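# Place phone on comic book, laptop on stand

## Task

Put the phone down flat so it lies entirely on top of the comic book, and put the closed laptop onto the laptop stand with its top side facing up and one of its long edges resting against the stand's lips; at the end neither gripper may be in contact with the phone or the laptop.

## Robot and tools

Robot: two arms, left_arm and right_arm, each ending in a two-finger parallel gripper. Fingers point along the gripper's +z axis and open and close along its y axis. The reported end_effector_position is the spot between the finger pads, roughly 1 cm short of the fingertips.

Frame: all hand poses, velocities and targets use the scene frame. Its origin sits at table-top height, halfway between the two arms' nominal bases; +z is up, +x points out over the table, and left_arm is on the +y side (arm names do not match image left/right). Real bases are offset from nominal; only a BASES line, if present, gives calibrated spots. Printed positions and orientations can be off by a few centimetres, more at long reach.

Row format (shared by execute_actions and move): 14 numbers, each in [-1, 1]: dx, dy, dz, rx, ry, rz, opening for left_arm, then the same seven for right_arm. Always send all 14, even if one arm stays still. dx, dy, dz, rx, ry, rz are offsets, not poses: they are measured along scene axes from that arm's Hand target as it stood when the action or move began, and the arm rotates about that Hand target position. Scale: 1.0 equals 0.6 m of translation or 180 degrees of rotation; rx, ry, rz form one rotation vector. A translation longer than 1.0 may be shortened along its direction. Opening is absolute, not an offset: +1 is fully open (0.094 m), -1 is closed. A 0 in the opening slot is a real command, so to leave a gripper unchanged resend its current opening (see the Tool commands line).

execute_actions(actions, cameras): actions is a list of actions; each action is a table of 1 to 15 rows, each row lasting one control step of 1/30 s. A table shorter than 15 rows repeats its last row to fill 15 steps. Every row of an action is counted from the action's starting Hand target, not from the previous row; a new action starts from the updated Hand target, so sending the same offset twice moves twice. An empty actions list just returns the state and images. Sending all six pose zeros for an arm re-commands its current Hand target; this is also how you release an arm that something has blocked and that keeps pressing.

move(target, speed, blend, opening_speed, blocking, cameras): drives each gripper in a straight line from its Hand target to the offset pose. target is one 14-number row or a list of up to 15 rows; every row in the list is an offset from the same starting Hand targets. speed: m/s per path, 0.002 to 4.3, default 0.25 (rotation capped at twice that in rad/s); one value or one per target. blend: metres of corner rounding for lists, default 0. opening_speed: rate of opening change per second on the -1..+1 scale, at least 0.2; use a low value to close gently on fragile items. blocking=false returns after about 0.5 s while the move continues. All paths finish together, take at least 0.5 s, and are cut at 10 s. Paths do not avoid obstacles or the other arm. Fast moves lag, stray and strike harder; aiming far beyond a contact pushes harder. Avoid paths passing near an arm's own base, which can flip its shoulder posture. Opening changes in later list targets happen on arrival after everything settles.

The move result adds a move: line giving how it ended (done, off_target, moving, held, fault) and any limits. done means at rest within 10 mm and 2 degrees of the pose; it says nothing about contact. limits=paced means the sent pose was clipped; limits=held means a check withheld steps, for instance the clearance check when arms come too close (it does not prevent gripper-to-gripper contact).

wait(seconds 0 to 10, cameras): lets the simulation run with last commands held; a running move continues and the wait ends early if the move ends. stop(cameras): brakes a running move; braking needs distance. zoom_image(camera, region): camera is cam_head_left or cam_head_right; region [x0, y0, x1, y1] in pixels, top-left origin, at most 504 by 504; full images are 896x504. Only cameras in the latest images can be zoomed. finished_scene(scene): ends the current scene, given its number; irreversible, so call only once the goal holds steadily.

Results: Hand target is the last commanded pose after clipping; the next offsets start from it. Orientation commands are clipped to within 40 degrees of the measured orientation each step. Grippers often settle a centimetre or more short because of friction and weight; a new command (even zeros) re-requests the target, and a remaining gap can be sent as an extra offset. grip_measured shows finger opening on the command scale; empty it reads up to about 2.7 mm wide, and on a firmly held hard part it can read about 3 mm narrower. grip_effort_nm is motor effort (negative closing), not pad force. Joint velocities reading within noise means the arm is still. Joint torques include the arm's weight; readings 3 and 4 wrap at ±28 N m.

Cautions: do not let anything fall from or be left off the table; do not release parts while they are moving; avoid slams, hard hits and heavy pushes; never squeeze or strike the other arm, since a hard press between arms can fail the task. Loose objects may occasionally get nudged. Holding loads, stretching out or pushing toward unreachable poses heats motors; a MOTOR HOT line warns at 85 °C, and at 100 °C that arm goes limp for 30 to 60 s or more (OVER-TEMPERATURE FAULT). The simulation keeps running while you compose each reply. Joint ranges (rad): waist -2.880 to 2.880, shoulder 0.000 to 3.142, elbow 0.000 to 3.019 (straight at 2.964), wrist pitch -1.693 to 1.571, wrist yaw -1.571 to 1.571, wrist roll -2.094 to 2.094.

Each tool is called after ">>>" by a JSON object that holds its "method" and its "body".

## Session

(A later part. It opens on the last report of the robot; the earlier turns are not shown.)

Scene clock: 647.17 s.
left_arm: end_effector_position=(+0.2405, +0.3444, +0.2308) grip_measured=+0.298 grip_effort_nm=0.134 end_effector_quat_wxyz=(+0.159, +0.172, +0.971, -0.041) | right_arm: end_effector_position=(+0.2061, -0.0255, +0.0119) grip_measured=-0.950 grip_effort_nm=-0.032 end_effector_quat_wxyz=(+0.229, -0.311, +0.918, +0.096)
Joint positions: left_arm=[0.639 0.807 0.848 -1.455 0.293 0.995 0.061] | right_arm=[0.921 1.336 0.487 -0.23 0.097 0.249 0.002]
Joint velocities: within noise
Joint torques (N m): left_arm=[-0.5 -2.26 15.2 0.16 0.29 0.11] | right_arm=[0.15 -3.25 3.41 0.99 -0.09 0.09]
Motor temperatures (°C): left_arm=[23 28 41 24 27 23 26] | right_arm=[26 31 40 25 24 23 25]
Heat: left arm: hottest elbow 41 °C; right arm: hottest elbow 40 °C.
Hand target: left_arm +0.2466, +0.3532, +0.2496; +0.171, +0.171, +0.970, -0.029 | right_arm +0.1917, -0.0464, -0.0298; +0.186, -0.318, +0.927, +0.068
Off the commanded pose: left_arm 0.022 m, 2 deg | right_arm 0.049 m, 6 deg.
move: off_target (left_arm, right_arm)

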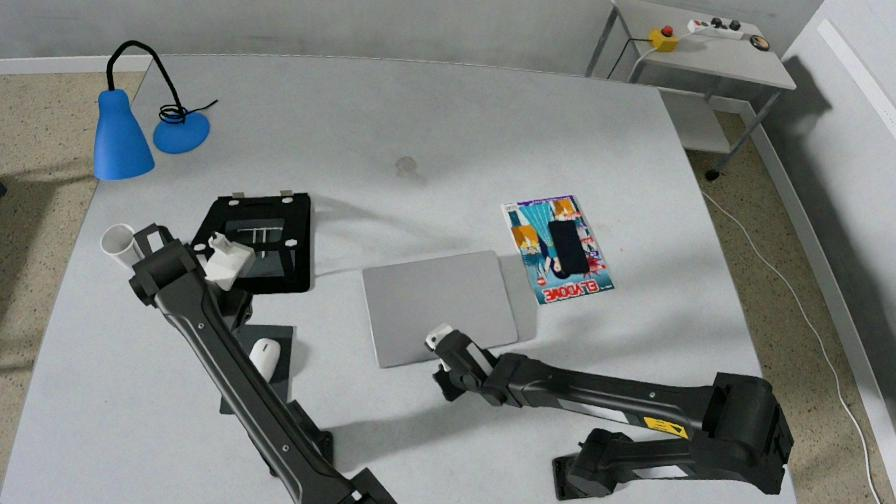

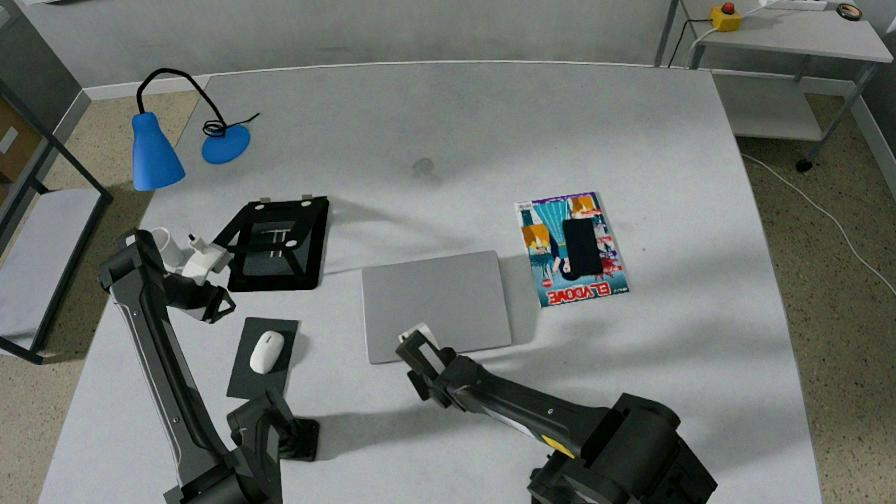

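>>> {"method": "move", "body": {"target": [[0,0,0.0,0,0,0,0.3,-0.03,0.03,0.08,0,0,0,-0.95],[0,0,0.0,0,0,0,0.3,0.24,0.05,0.08,0,0,0,-0.95]], "speed": 0.1, "cameras": ["cam_head_left","cam_head_right"]}}

Scene clock: 675.77 s.
left_arm: end_effector_position=(+0.2405, +0.3444, +0.2308) grip_measured=+0.298 grip_effort_nm=0.129 end_effector_quat_wxyz=(+0.159, +0.172, +0.971, -0.041) | right_arm: end_effector_position=(+0.3111, -0.0241, +0.0145) grip_measured=-0.950 grip_effort_nm=-0.027 end_effector_quat_wxyz=(+0.177, -0.324, +0.927, +0.070)
Joint positions: left_arm=[0.639 0.807 0.848 -1.455 0.293 0.995 0.061] | right_arm=[0.692 1.545 0.767 -0.411 -0.006 0.025 0.002]
Joint velocities: within noise
Joint torques (N m): left_arm=[-0.32 -3.43 14.95 -0.08 0.34 0.12] | right_arm=[-0.97 -10.52 10.47 0.64 0.17 0.11]
Motor temperatures (°C): left_arm=[23 27 43 24 27 23 26] | right_arm=[26 31 37 25 24 23 25]
Heat: left arm: hottest elbow 43 °C; right arm: hottest elbow 37 °C.
Hand target: left_arm +0.2466, +0.3532, +0.2496; +0.171, +0.171, +0.970, -0.029 | right_arm +0.3356, -0.0165, +0.0181; +0.185, -0.318, +0.927, +0.068
Off the commanded pose: left_arm 0.022 m, 2 deg | right_arm 0.026 m, 1 deg.
move: off_target (left_arm, right_arm)

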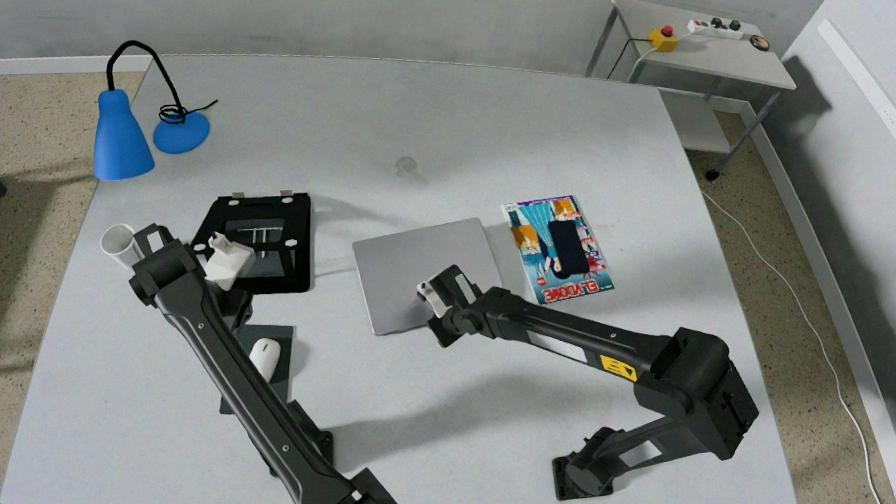

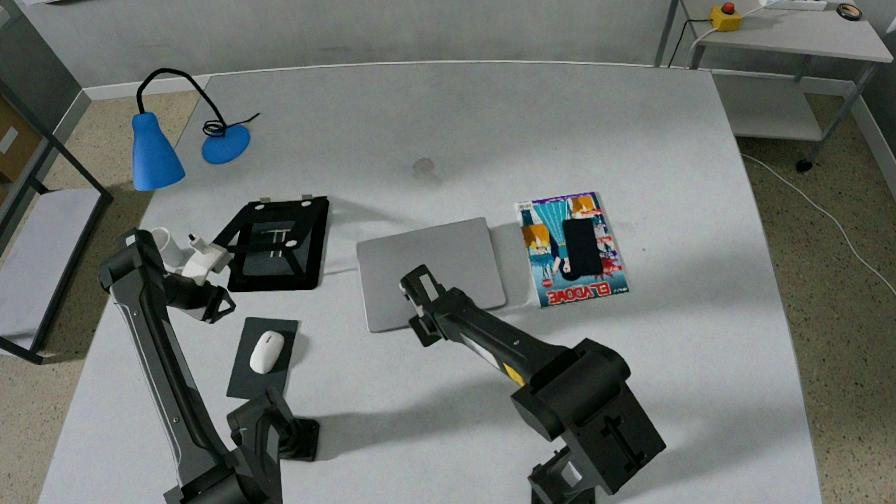

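>>> {"method": "move", "body": {"target": [[0,0,0.0,0,0,0,0.3,-0.13,-0.05,0.2,0,0,0,-0.95],[0,0,0.0,0,0,0,0.3,-0.14,-0.145,0.17,0.414,0.009,-0.45,0.4],[0,0,0.0,0,0,0,0.3,-0.14,-0.145,0.045,0.414,0.009,-0.45,0.4]], "speed": [0.15,0.3,0.1], "blend": [0.02,0.02,0], "cameras": ["cam_head_left","cam_head_right"]}}

>>> {"method": "zoom_image", "body": {"camera": "cam_head_left", "region": [350, 200, 530, 380]}}

>>> {"method": "zoom_image", "body": {"camera": "cam_head_right", "region": [350, 200, 530, 380]}}

Scene clock: 693.23 s.
left_arm: end_effector_position=(+0.2405, +0.3444, +0.2308) grip_measured=+0.298 grip_effort_nm=0.129 end_effector_quat_wxyz=(+0.159, +0.172, +0.971, -0.041) | right_arm: end_effector_position=(+0.2572, -0.1035, +0.0503) grip_measured=+0.399 grip_effort_nm=0.066 end_effector_quat_wxyz=(+0.315, +0.485, +0.682, +0.448)
Joint positions: left_arm=[0.639 0.807 0.848 -1.455 0.293 0.995 0.061] | right_arm=[0.836 1.389 0.137 0.789 0.456 1.792 0.066]
Joint velocities: within noise
Joint torques (N m): left_arm=[-0.67 -2.84 15.25 0.14 0.27 0.13] | right_arm=[1.44 -5.36 2.99 1.92 0.25 0.07]
Motor temperatures (°C): left_arm=[23 27 43 24 27 23 26] | right_arm=[26 31 38 25 24 23 25]
Heat: left arm: hottest elbow 43 °C; right arm: hottest elbow 38 °C.
Hand target: left_arm +0.2466, +0.3532, +0.2496; +0.171, +0.171, +0.970, -0.029 | right_arm +0.2516, -0.1035, +0.0451; +0.313, +0.480, +0.688, +0.445
Off the commanded pose: left_arm 0.022 m, 2 deg | right_arm 0.008 m, 1 deg.
move: off_target (left_arm); blend cut to 0 m at target 2

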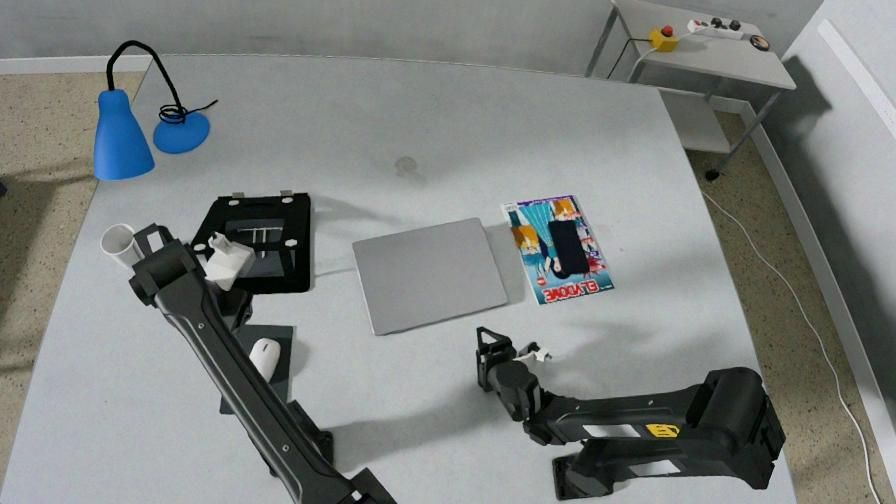

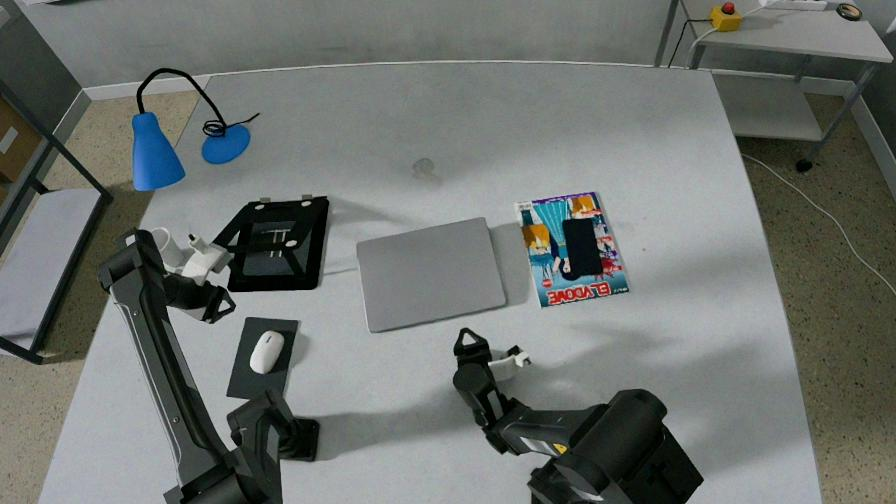

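Scaled by 2.800.

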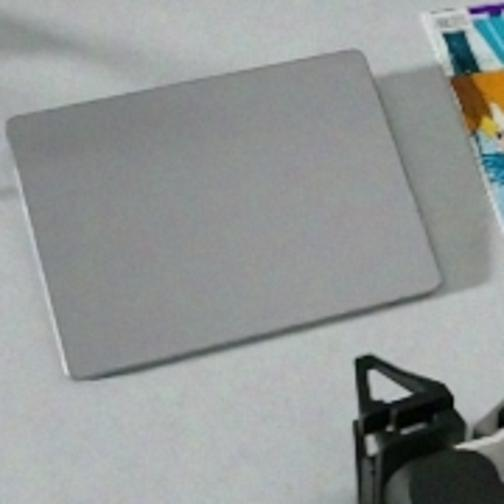

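Scaled by 2.800.

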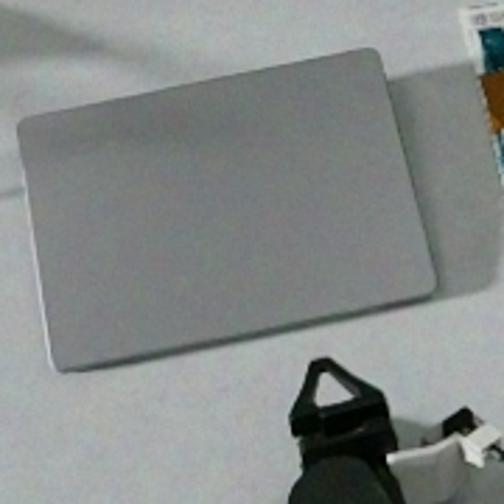

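>>> {"method": "move", "body": {"target": [[0,0,0.0,0,0,0,0.3,0.0,0.1,-0.01,0,0,0,0.4],[0,0,0.0,0,0,0,0.3,0.095,0.135,-0.025,0,0,0,0.4]], "speed": [0.1,0.08], "cameras": ["cam_head_left","cam_head_right"]}}

>>> {"method": "zoom_image", "body": {"camera": "cam_head_left", "region": [400, 270, 520, 370]}}

>>> {"method": "zoom_image", "body": {"camera": "cam_head_right", "region": [400, 270, 520, 370]}}

Scene clock: 705.10 s.
left_arm: end_effector_position=(+0.2405, +0.3444, +0.2308) grip_measured=+0.298 grip_effort_nm=0.129 end_effector_quat_wxyz=(+0.159, +0.172, +0.971, -0.041) | right_arm: end_effector_position=(+0.3002, -0.0243, +0.0389) grip_measured=+0.399 grip_effort_nm=0.071 end_effector_quat_wxyz=(+0.311, +0.478, +0.685, +0.454)
Joint positions: left_arm=[0.639 0.807 0.848 -1.455 0.293 0.995 0.061] | right_arm=[0.898 1.629 0.363 0.8 0.494 1.815 0.066]
Joint velocities: within noise
Joint torques (N m): left_arm=[-0.38 -3.25 15.27 0.03 0.35 0.09] | right_arm=[-0.56 -7.88 5.24 1.48 0 0.05]
Motor temperatures (°C): left_arm=[23 27 44 24 27 23 26] | right_arm=[26 31 36 25 24 23 25]
Heat: left arm: hottest elbow 44 °C; right arm: hottest elbow 36 °C.
Hand target: left_arm +0.2466, +0.3532, +0.2496; +0.171, +0.171, +0.970, -0.029 | right_arm +0.3086, -0.0225, +0.0301; +0.313, +0.480, +0.688, +0.445
Off the commanded pose: left_arm 0.022 m, 2 deg | right_arm 0.012 m, 1 deg.
move: off_target (left_arm, right_arm)

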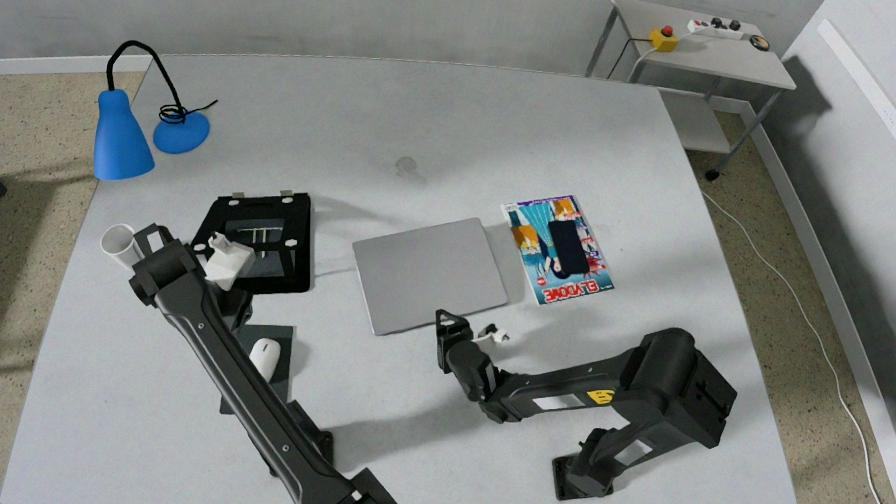

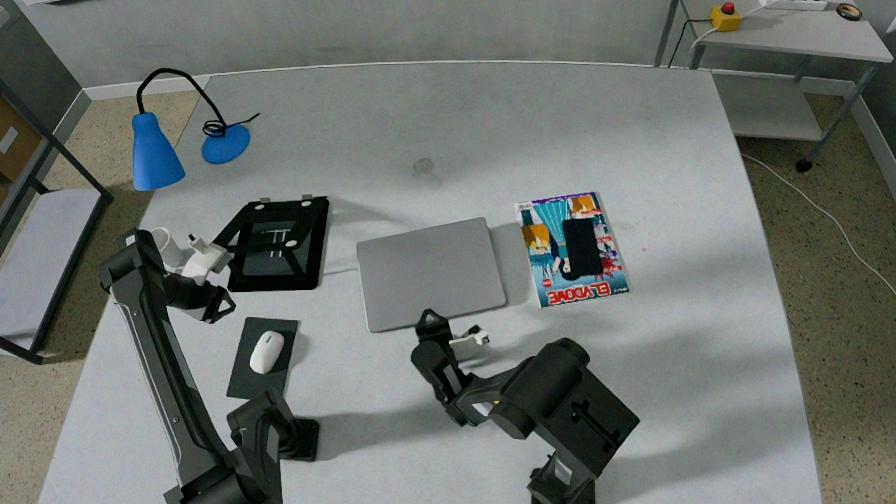

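Scaled by 4.200.

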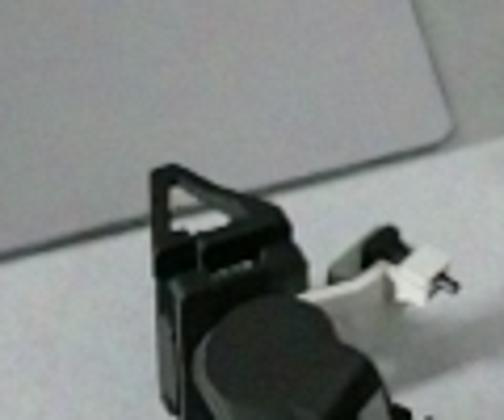

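Scaled by 4.200.

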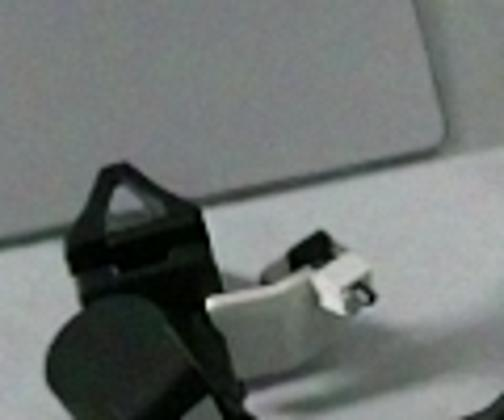

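>>> {"method": "move", "body": {"target": [0,0,0.0,0,0,0,0.3,0.06,0.022,0,0,0,0,0.4], "speed": 0.05, "cameras": ["cam_head_left","cam_head_right"]}}

>>> {"method": "zoom_image", "body": {"camera": "cam_head_left", "region": [400, 270, 520, 370]}}

>>> {"method": "zoom_image", "body": {"camera": "cam_head_right", "region": [400, 270, 520, 370]}}

Scene clock: 710.73 s.
left_arm: end_effector_position=(+0.2405, +0.3444, +0.2308) grip_measured=+0.298 grip_effort_nm=0.129 end_effector_quat_wxyz=(+0.159, +0.172, +0.971, -0.041) | right_arm: end_effector_position=(+0.3303, -0.0119, +0.0399) grip_measured=+0.399 grip_effort_nm=0.071 end_effector_quat_wxyz=(+0.309, +0.476, +0.684, +0.458)
Joint positions: left_arm=[0.639 0.807 0.848 -1.455 0.293 0.995 0.061] | right_arm=[0.845 1.675 0.436 0.794 0.44 1.785 0.066]
Joint velocities: within noise
Joint torques (N m): left_arm=[-0.44 -2.84 15.19 0.31 0.3 0.1] | right_arm=[-0.97 -8.94 6.61 0.75 0.05 0.03]
Motor temperatures (°C): left_arm=[23 27 44 24 27 23 26] | right_arm=[26 31 36 25 24 23 25]
Heat: left arm: hottest elbow 44 °C; right arm: hottest elbow 36 °C.
Hand target: left_arm +0.2466, +0.3532, +0.2496; +0.171, +0.171, +0.970, -0.029 | right_arm +0.3447, -0.0092, +0.0302; +0.313, +0.480, +0.688, +0.445
Off the commanded pose: left_arm 0.022 m, 2 deg | right_arm 0.018 m, 2 deg.
move: off_target (left_arm, right_arm)

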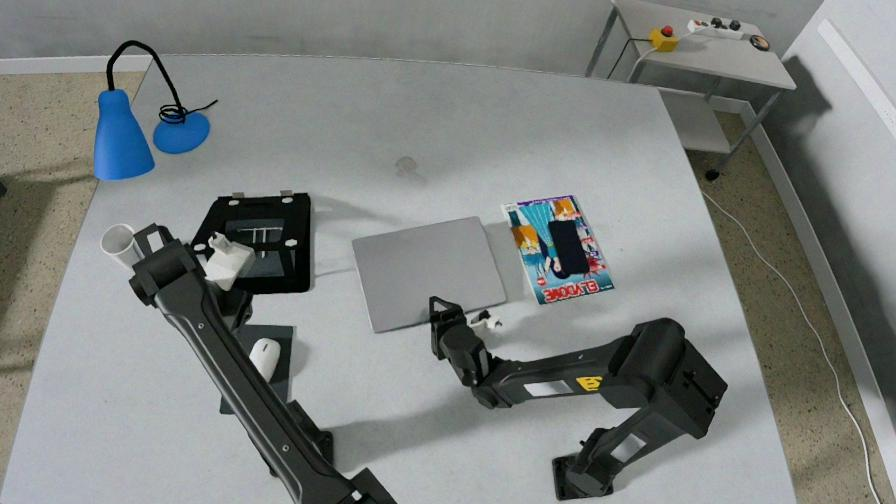

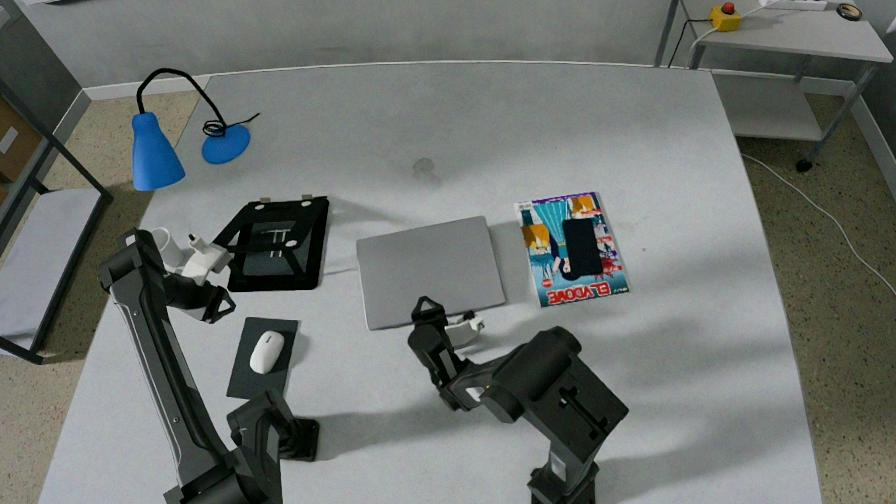

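Scaled by 4.200.

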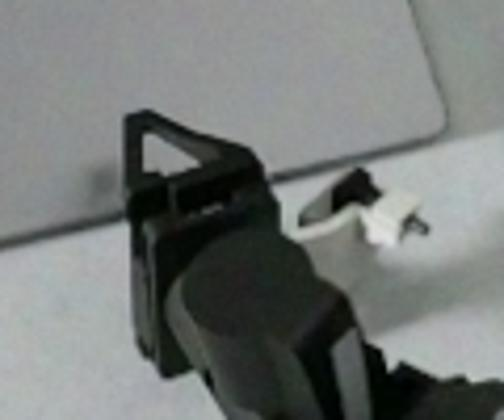

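Scaled by 4.200.

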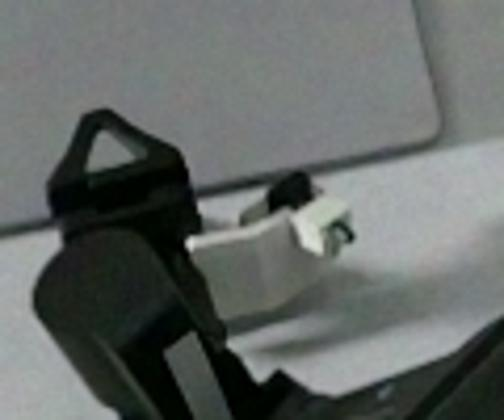

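>>> {"method": "move", "body": {"target": [0,0,0.0,0,0,0,0.3,0.0,0.0,0,0,0,0,-0.85], "opening_speed": 0.3, "cameras": ["cam_head_left","cam_head_right"]}}

>>> {"method": "zoom_image", "body": {"camera": "cam_head_left", "region": [350, 200, 530, 380]}}

>>> {"method": "zoom_image", "body": {"camera": "cam_head_right", "region": [350, 200, 530, 380]}}

Scene clock: 719.93 s.
left_arm: end_effector_position=(+0.2405, +0.3444, +0.2308) grip_measured=+0.298 grip_effort_nm=0.129 end_effector_quat_wxyz=(+0.159, +0.172, +0.971, -0.041) | right_arm: end_effector_position=(+0.3259, -0.0152, +0.0204) grip_measured=-0.845 grip_effort_nm=-0.237 end_effector_quat_wxyz=(+0.303, +0.476, +0.702, +0.435)
Joint positions: left_arm=[0.639 0.807 0.848 -1.455 0.293 0.995 0.061] | right_arm=[0.845 1.708 0.436 0.769 0.431 1.784 0.007]
Joint velocities: within noise
Joint torques (N m): left_arm=[0.15 -2.96 15.41 0.21 0.3 0.11] | right_arm=[-0.91 -11.81 6.34 1.52 0.36 0.03]
Motor temperatures (°C): left_arm=[23 27 44 24 27 23 26] | right_arm=[26 31 36 25 24 23 25]
Heat: left arm: hottest elbow 44 °C; right arm: hottest elbow 36 °C.
Hand target: left_arm +0.2466, +0.3532, +0.2496; +0.171, +0.171, +0.970, -0.029 | right_arm +0.3447, -0.0092, +0.0303; +0.313, +0.480, +0.688, +0.446
Off the commanded pose: left_arm 0.022 m, 2 deg | right_arm 0.022 m, 2 deg.
move: off_target (left_arm, right_arm)

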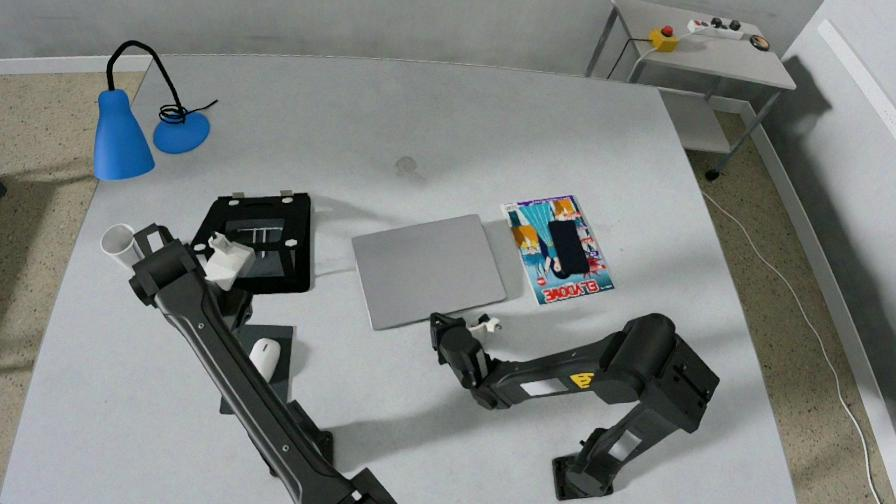

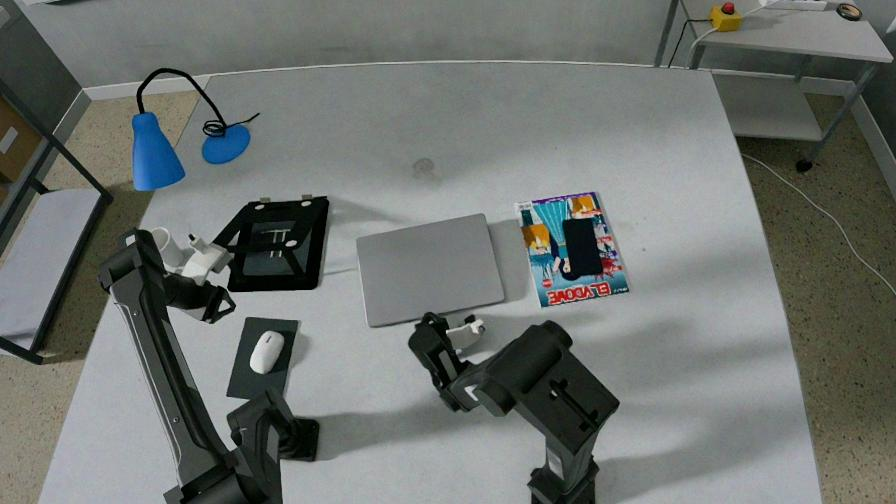

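Scaled by 2.800.

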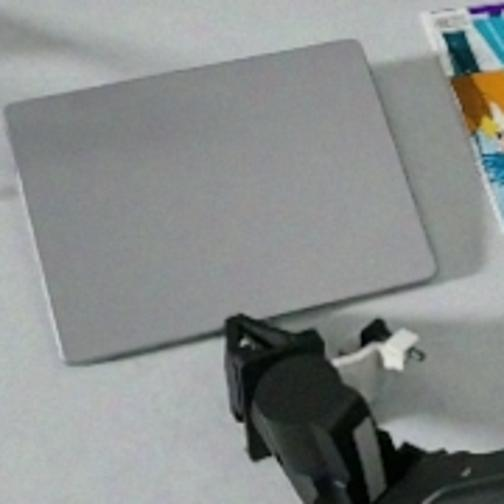

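Scaled by 2.800.

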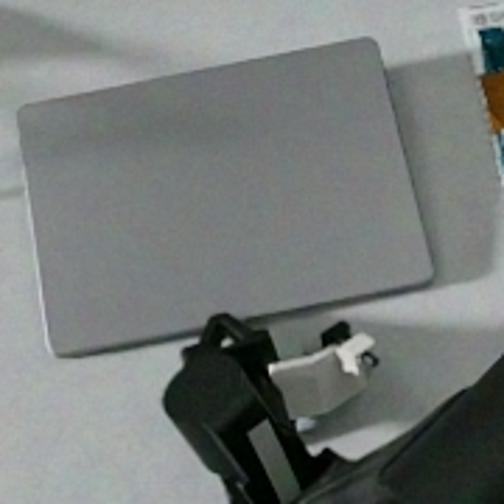

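>>> {"method": "zoom_image", "body": {"camera": "cam_head_left", "region": [350, 300, 430, 350]}}

>>> {"method": "zoom_image", "body": {"camera": "cam_head_right", "region": [355, 295, 435, 345]}}

>>> {"method": "zoom_image", "body": {"camera": "cam_head_left", "region": [460, 280, 530, 324]}}

Scaled by 6.300.

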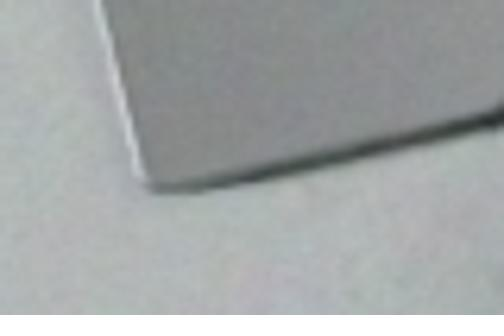

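Scaled by 6.300.

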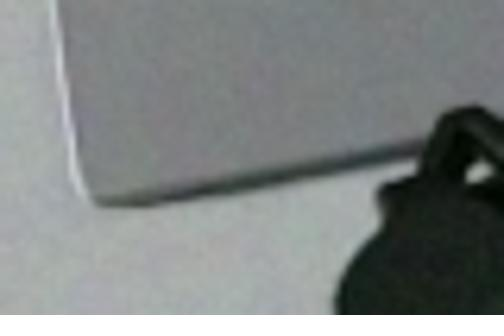

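Scaled by 7.200.

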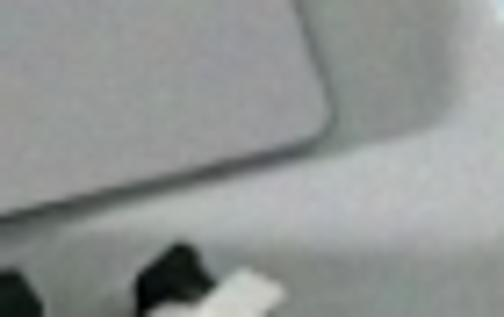

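>>> {"method": "move", "body": {"target": [[0,0,0.0,0,0,0,0.3,-0.08,-0.02,0.06,0,0,0,0.4],[0,0,0.0,0,0,0,0.3,-0.08,-0.02,0.06,-0.021,0.0575,0,0.4],[0,0,0.0,0,0,0,0.3,-0.08,-0.02,-0.02,-0.021,0.0575,0,0.4]], "speed": [0.1,0.15,0.05], "cameras": ["cam_head_left","cam_head_right"]}}

>>> {"method": "zoom_image", "body": {"camera": "cam_head_left", "region": [400, 270, 520, 370]}}

>>> {"method": "zoom_image", "body": {"camera": "cam_head_right", "region": [380, 270, 500, 370]}}

Scene clock: 765.70 s.
left_arm: end_effector_position=(+0.2405, +0.3444, +0.2308) grip_measured=+0.298 grip_effort_nm=0.129 end_effector_quat_wxyz=(+0.159, +0.172, +0.971, -0.041) | right_arm: end_effector_position=(+0.2928, -0.0219, +0.0366) grip_measured=+0.399 grip_effort_nm=0.061 end_effector_quat_wxyz=(+0.270, +0.503, +0.720, +0.396)
Joint positions: left_arm=[0.639 0.807 0.848 -1.455 0.293 0.995 0.061] | right_arm=[0.898 1.506 0.415 0.447 0.448 1.897 0.066]
Joint velocities: within noise
Joint torques (N m): left_arm=[-0.44 -2.43 15.17 0.25 0.36 0.14] | right_arm=[-0.15 -5.95 6.17 1.1 -0.06 0.17]
Motor temperatures (°C): left_arm=[23 27 45 24 27 23 26] | right_arm=[26 32 36 25 24 23 25]
Heat: left arm: hottest elbow 45 °C; right arm: hottest elbow 36 °C.
Hand target: left_arm +0.2466, +0.3532, +0.2496; +0.171, +0.171, +0.970, -0.029 | right_arm +0.2967, -0.0212, +0.0183; +0.265, +0.508, +0.727, +0.377
Off the commanded pose: left_arm 0.022 m, 2 deg | right_arm 0.019 m, 2 deg.
move: off_target (left_arm, right_arm)

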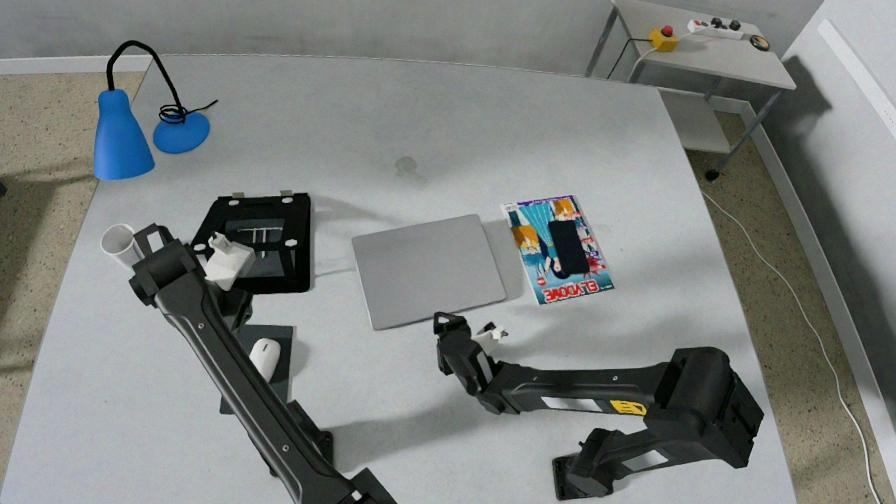

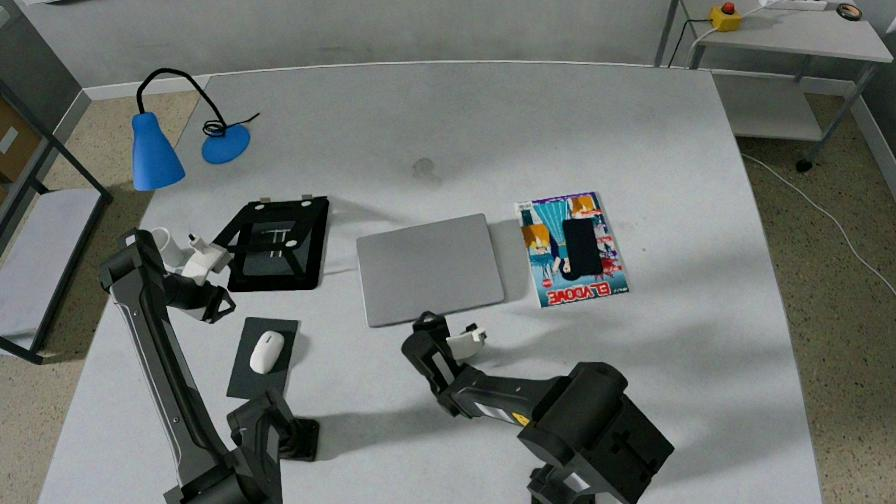

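Scaled by 4.200.

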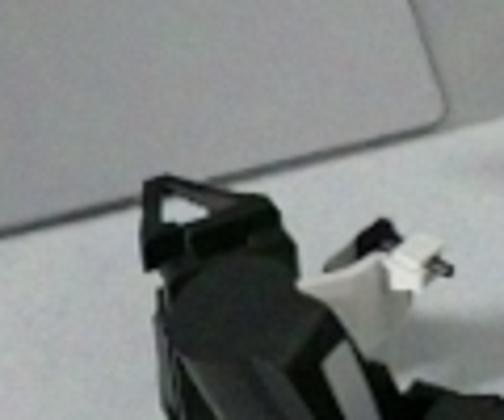

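Scaled by 4.200.

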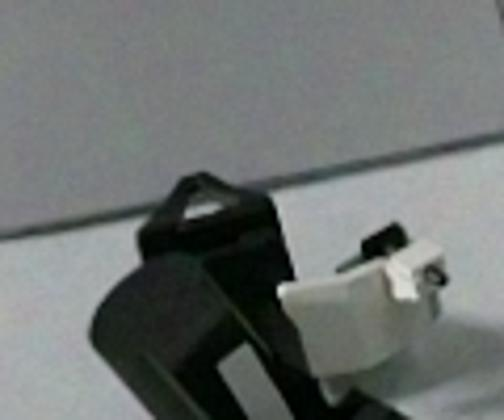

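>>> {"method": "move", "body": {"target": [0,0,0.0,0,0,0,0.3,0.1,0.035,0.01,0,0,0,0.4], "speed": 0.05, "cameras": ["cam_head_left","cam_head_right"]}}

>>> {"method": "zoom_image", "body": {"camera": "cam_head_left", "region": [350, 200, 530, 380]}}

>>> {"method": "zoom_image", "body": {"camera": "cam_head_right", "region": [350, 200, 530, 380]}}

Scene clock: 770.13 s.
left_arm: end_effector_position=(+0.2405, +0.3444, +0.2308) grip_measured=+0.298 grip_effort_nm=0.129 end_effector_quat_wxyz=(+0.159, +0.172, +0.971, -0.041) | right_arm: end_effector_position=(+0.3417, -0.0015, +0.0379) grip_measured=+0.399 grip_effort_nm=0.061 end_effector_quat_wxyz=(+0.264, +0.502, +0.723, +0.395)
Joint positions: left_arm=[0.639 0.807 0.848 -1.455 0.293 0.995 0.061] | right_arm=[0.819 1.594 0.543 0.421 0.371 1.847 0.066]
Joint velocities: within noise
Joint torques (N m): left_arm=[-0.79 -2.61 15.23 0.21 0.37 0.09] | right_arm=[-1.2 -8.23 8.1 0.62 0.02 0.01]
Motor temperatures (°C): left_arm=[23 27 45 24 27 23 26] | right_arm=[26 32 36 25 24 23 25]
Heat: left arm: hottest elbow 45 °C; right arm: hottest elbow 36 °C.
Hand target: left_arm +0.2466, +0.3532, +0.2496; +0.171, +0.171, +0.970, -0.029 | right_arm +0.3567, -0.0002, +0.0242; +0.265, +0.508, +0.727, +0.377
Off the commanded pose: left_arm 0.022 m, 2 deg | right_arm 0.020 m, 2 deg.
move: off_target (left_arm, right_arm)

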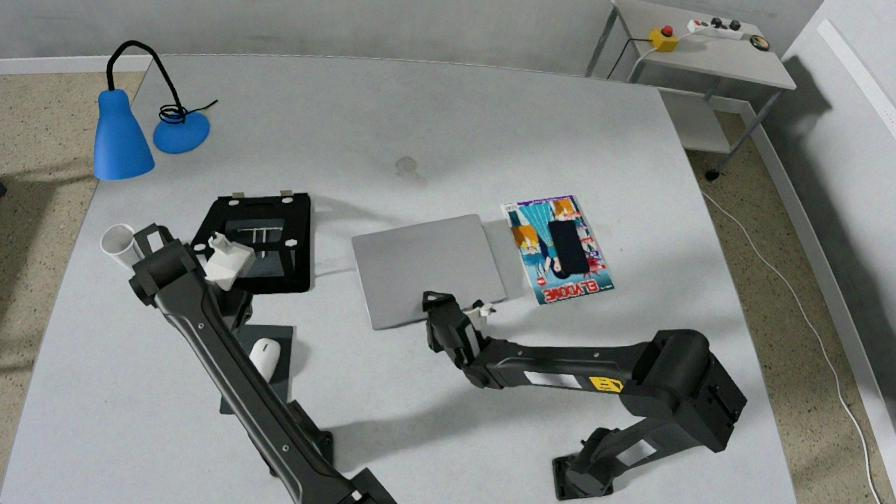

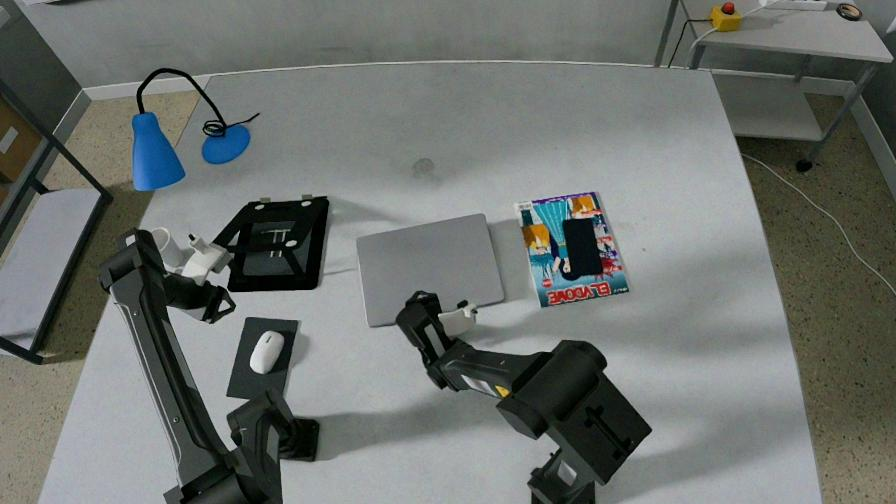

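Scaled by 2.800.

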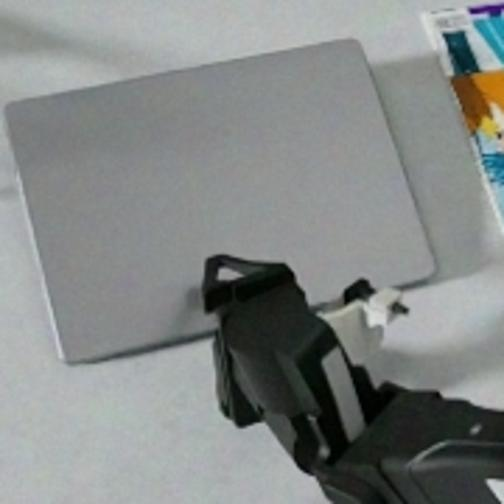

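Scaled by 2.800.

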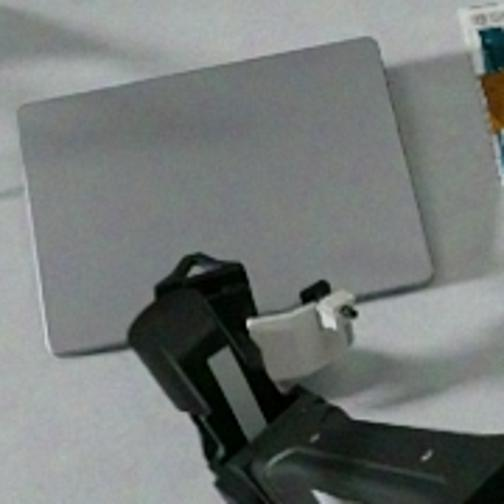

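>>> {"method": "move", "body": {"target": [0,0,0.0,0,0,0,0.3,0.035,0.013,0.0,0,0,0,0.4], "speed": 0.04, "cameras": ["cam_head_left","cam_head_right"]}}

>>> {"method": "zoom_image", "body": {"camera": "cam_head_left", "region": [350, 200, 530, 380]}}

Scene clock: 774.07 s.
left_arm: end_effector_position=(+0.2405, +0.3444, +0.2308) grip_measured=+0.298 grip_effort_nm=0.129 end_effector_quat_wxyz=(+0.159, +0.172, +0.971, -0.041) | right_arm: end_effector_position=(+0.3608, +0.0082, +0.0385) grip_measured=+0.399 grip_effort_nm=0.066 end_effector_quat_wxyz=(+0.262, +0.501, +0.724, +0.395)
Joint positions: left_arm=[0.639 0.807 0.848 -1.455 0.293 0.995 0.061] | right_arm=[0.796 1.63 0.598 0.406 0.348 1.833 0.066]
Joint velocities: within noise
Joint torques (N m): left_arm=[-0.26 -3.43 15.42 0.24 0.31 0.09] | right_arm=[-1.38 -9.11 8.32 0.69 0.13 0.04]
Motor temperatures (°C): left_arm=[23 27 45 24 27 23 26] | right_arm=[26 32 36 25 24 23 25]
Heat: left arm: hottest elbow 45 °C; right arm: hottest elbow 36 °C.
Hand target: left_arm +0.2466, +0.3532, +0.2496; +0.171, +0.171, +0.970, -0.029 | right_arm +0.3777, +0.0077, +0.0243; +0.265, +0.508, +0.727, +0.378
Off the commanded pose: left_arm 0.022 m, 2 deg | right_arm 0.022 m, 2 deg.
move: off_target (left_arm, right_arm)

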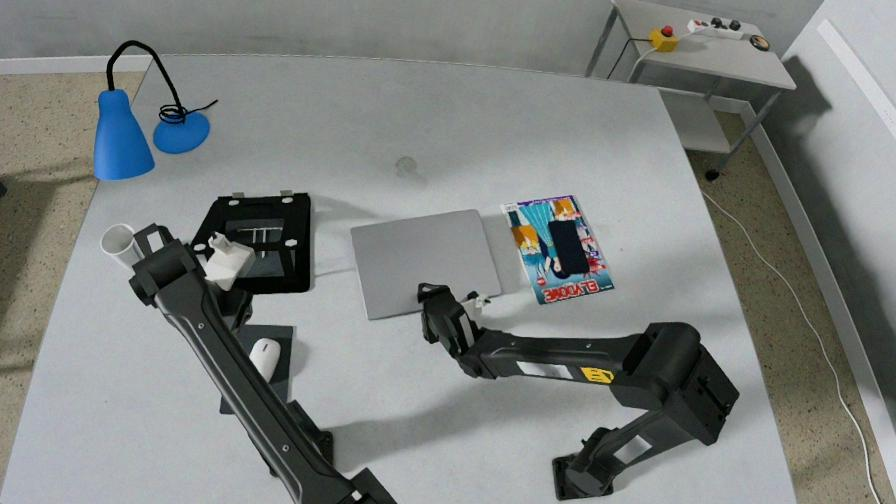

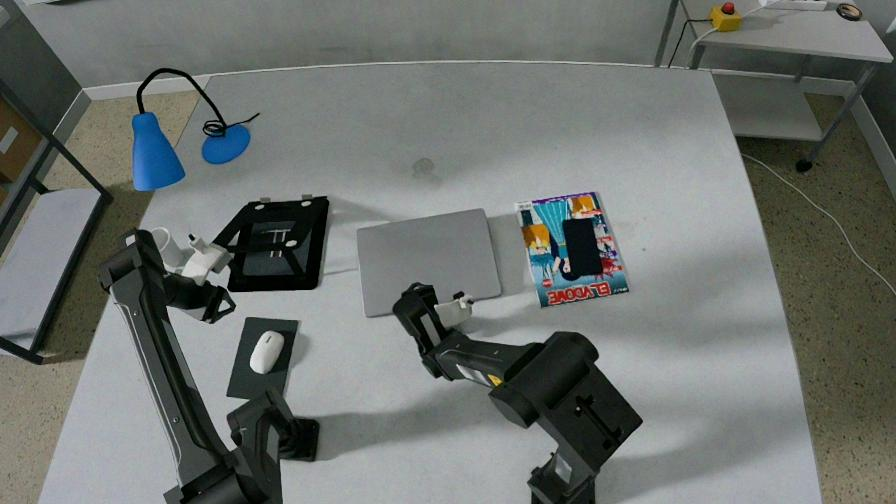

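Scaled by 2.800.

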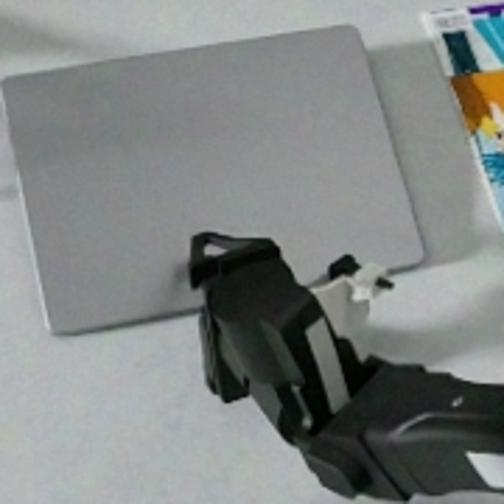

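>>> {"method": "move", "body": {"target": [0,0,0.0,0,0,0,0.3,0.0,0.0,0.0,0,0,0,-0.9], "opening_speed": 0.3, "cameras": ["cam_head_left","cam_head_right"]}}

>>> {"method": "zoom_image", "body": {"camera": "cam_head_left", "region": [350, 200, 530, 380]}}

>>> {"method": "zoom_image", "body": {"camera": "cam_head_right", "region": [350, 200, 530, 380]}}

Scene clock: 781.77 s.
left_arm: end_effector_position=(+0.2405, +0.3444, +0.2308) grip_measured=+0.298 grip_effort_nm=0.125 end_effector_quat_wxyz=(+0.159, +0.172, +0.971, -0.041) | right_arm: end_effector_position=(+0.3584, +0.0056, +0.0219) grip_measured=-0.889 grip_effort_nm=-0.979 end_effector_quat_wxyz=(+0.257, +0.502, +0.734, +0.377)
Joint positions: left_arm=[0.639 0.807 0.848 -1.455 0.293 0.995 0.061] | right_arm=[0.795 1.662 0.602 0.392 0.344 1.832 0.005]
Joint velocities: within noise
Joint torques (N m): left_arm=[-0.38 -3.55 15.21 0.29 0.35 0.04] | right_arm=[-1.03 -11.34 7.97 1.07 0.32 0.02]
Motor temperatures (°C): left_arm=[23 27 45 24 27 23 26] | right_arm=[26 32 37 25 24 23 25]
Heat: left arm: hottest elbow 45 °C; right arm: hottest elbow 37 °C.
Hand target: left_arm +0.2466, +0.3532, +0.2496; +0.171, +0.171, +0.970, -0.029 | right_arm +0.3777, +0.0076, +0.0242; +0.265, +0.508, +0.728, +0.377
Off the commanded pose: left_arm 0.022 m, 2 deg | right_arm 0.020 m, 1 deg.
move: off_target (left_arm, right_arm)

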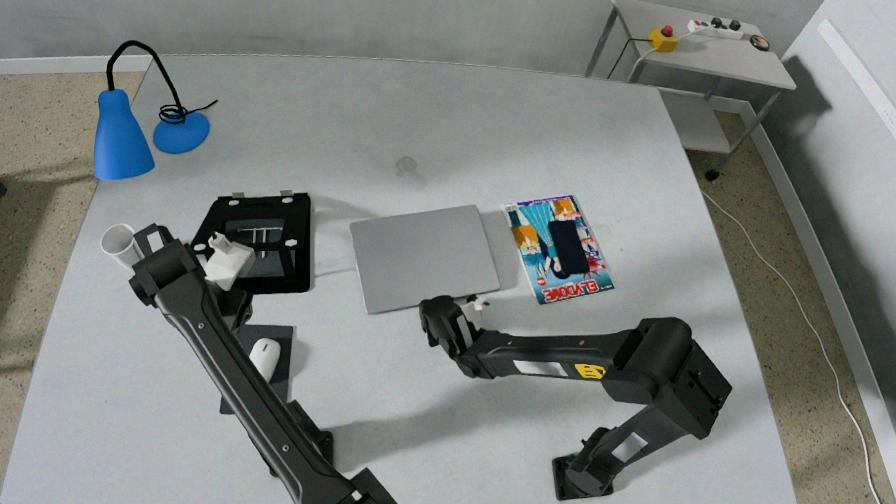

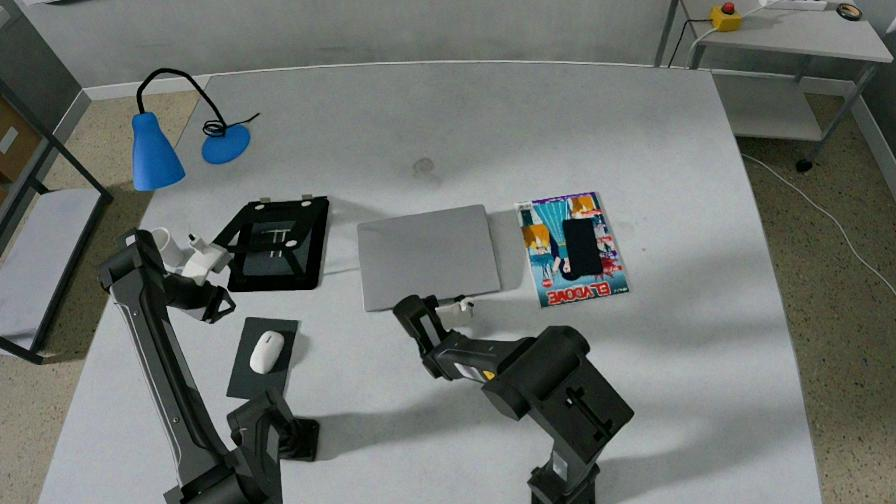

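Scaled by 2.800.

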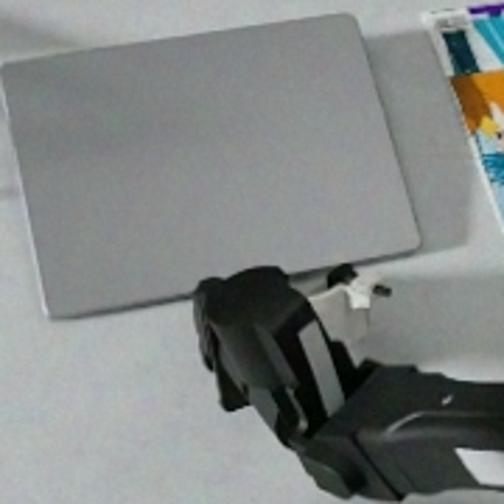

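Scaled by 2.800.

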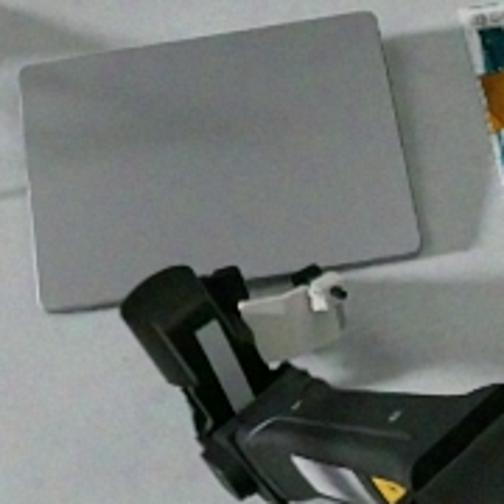

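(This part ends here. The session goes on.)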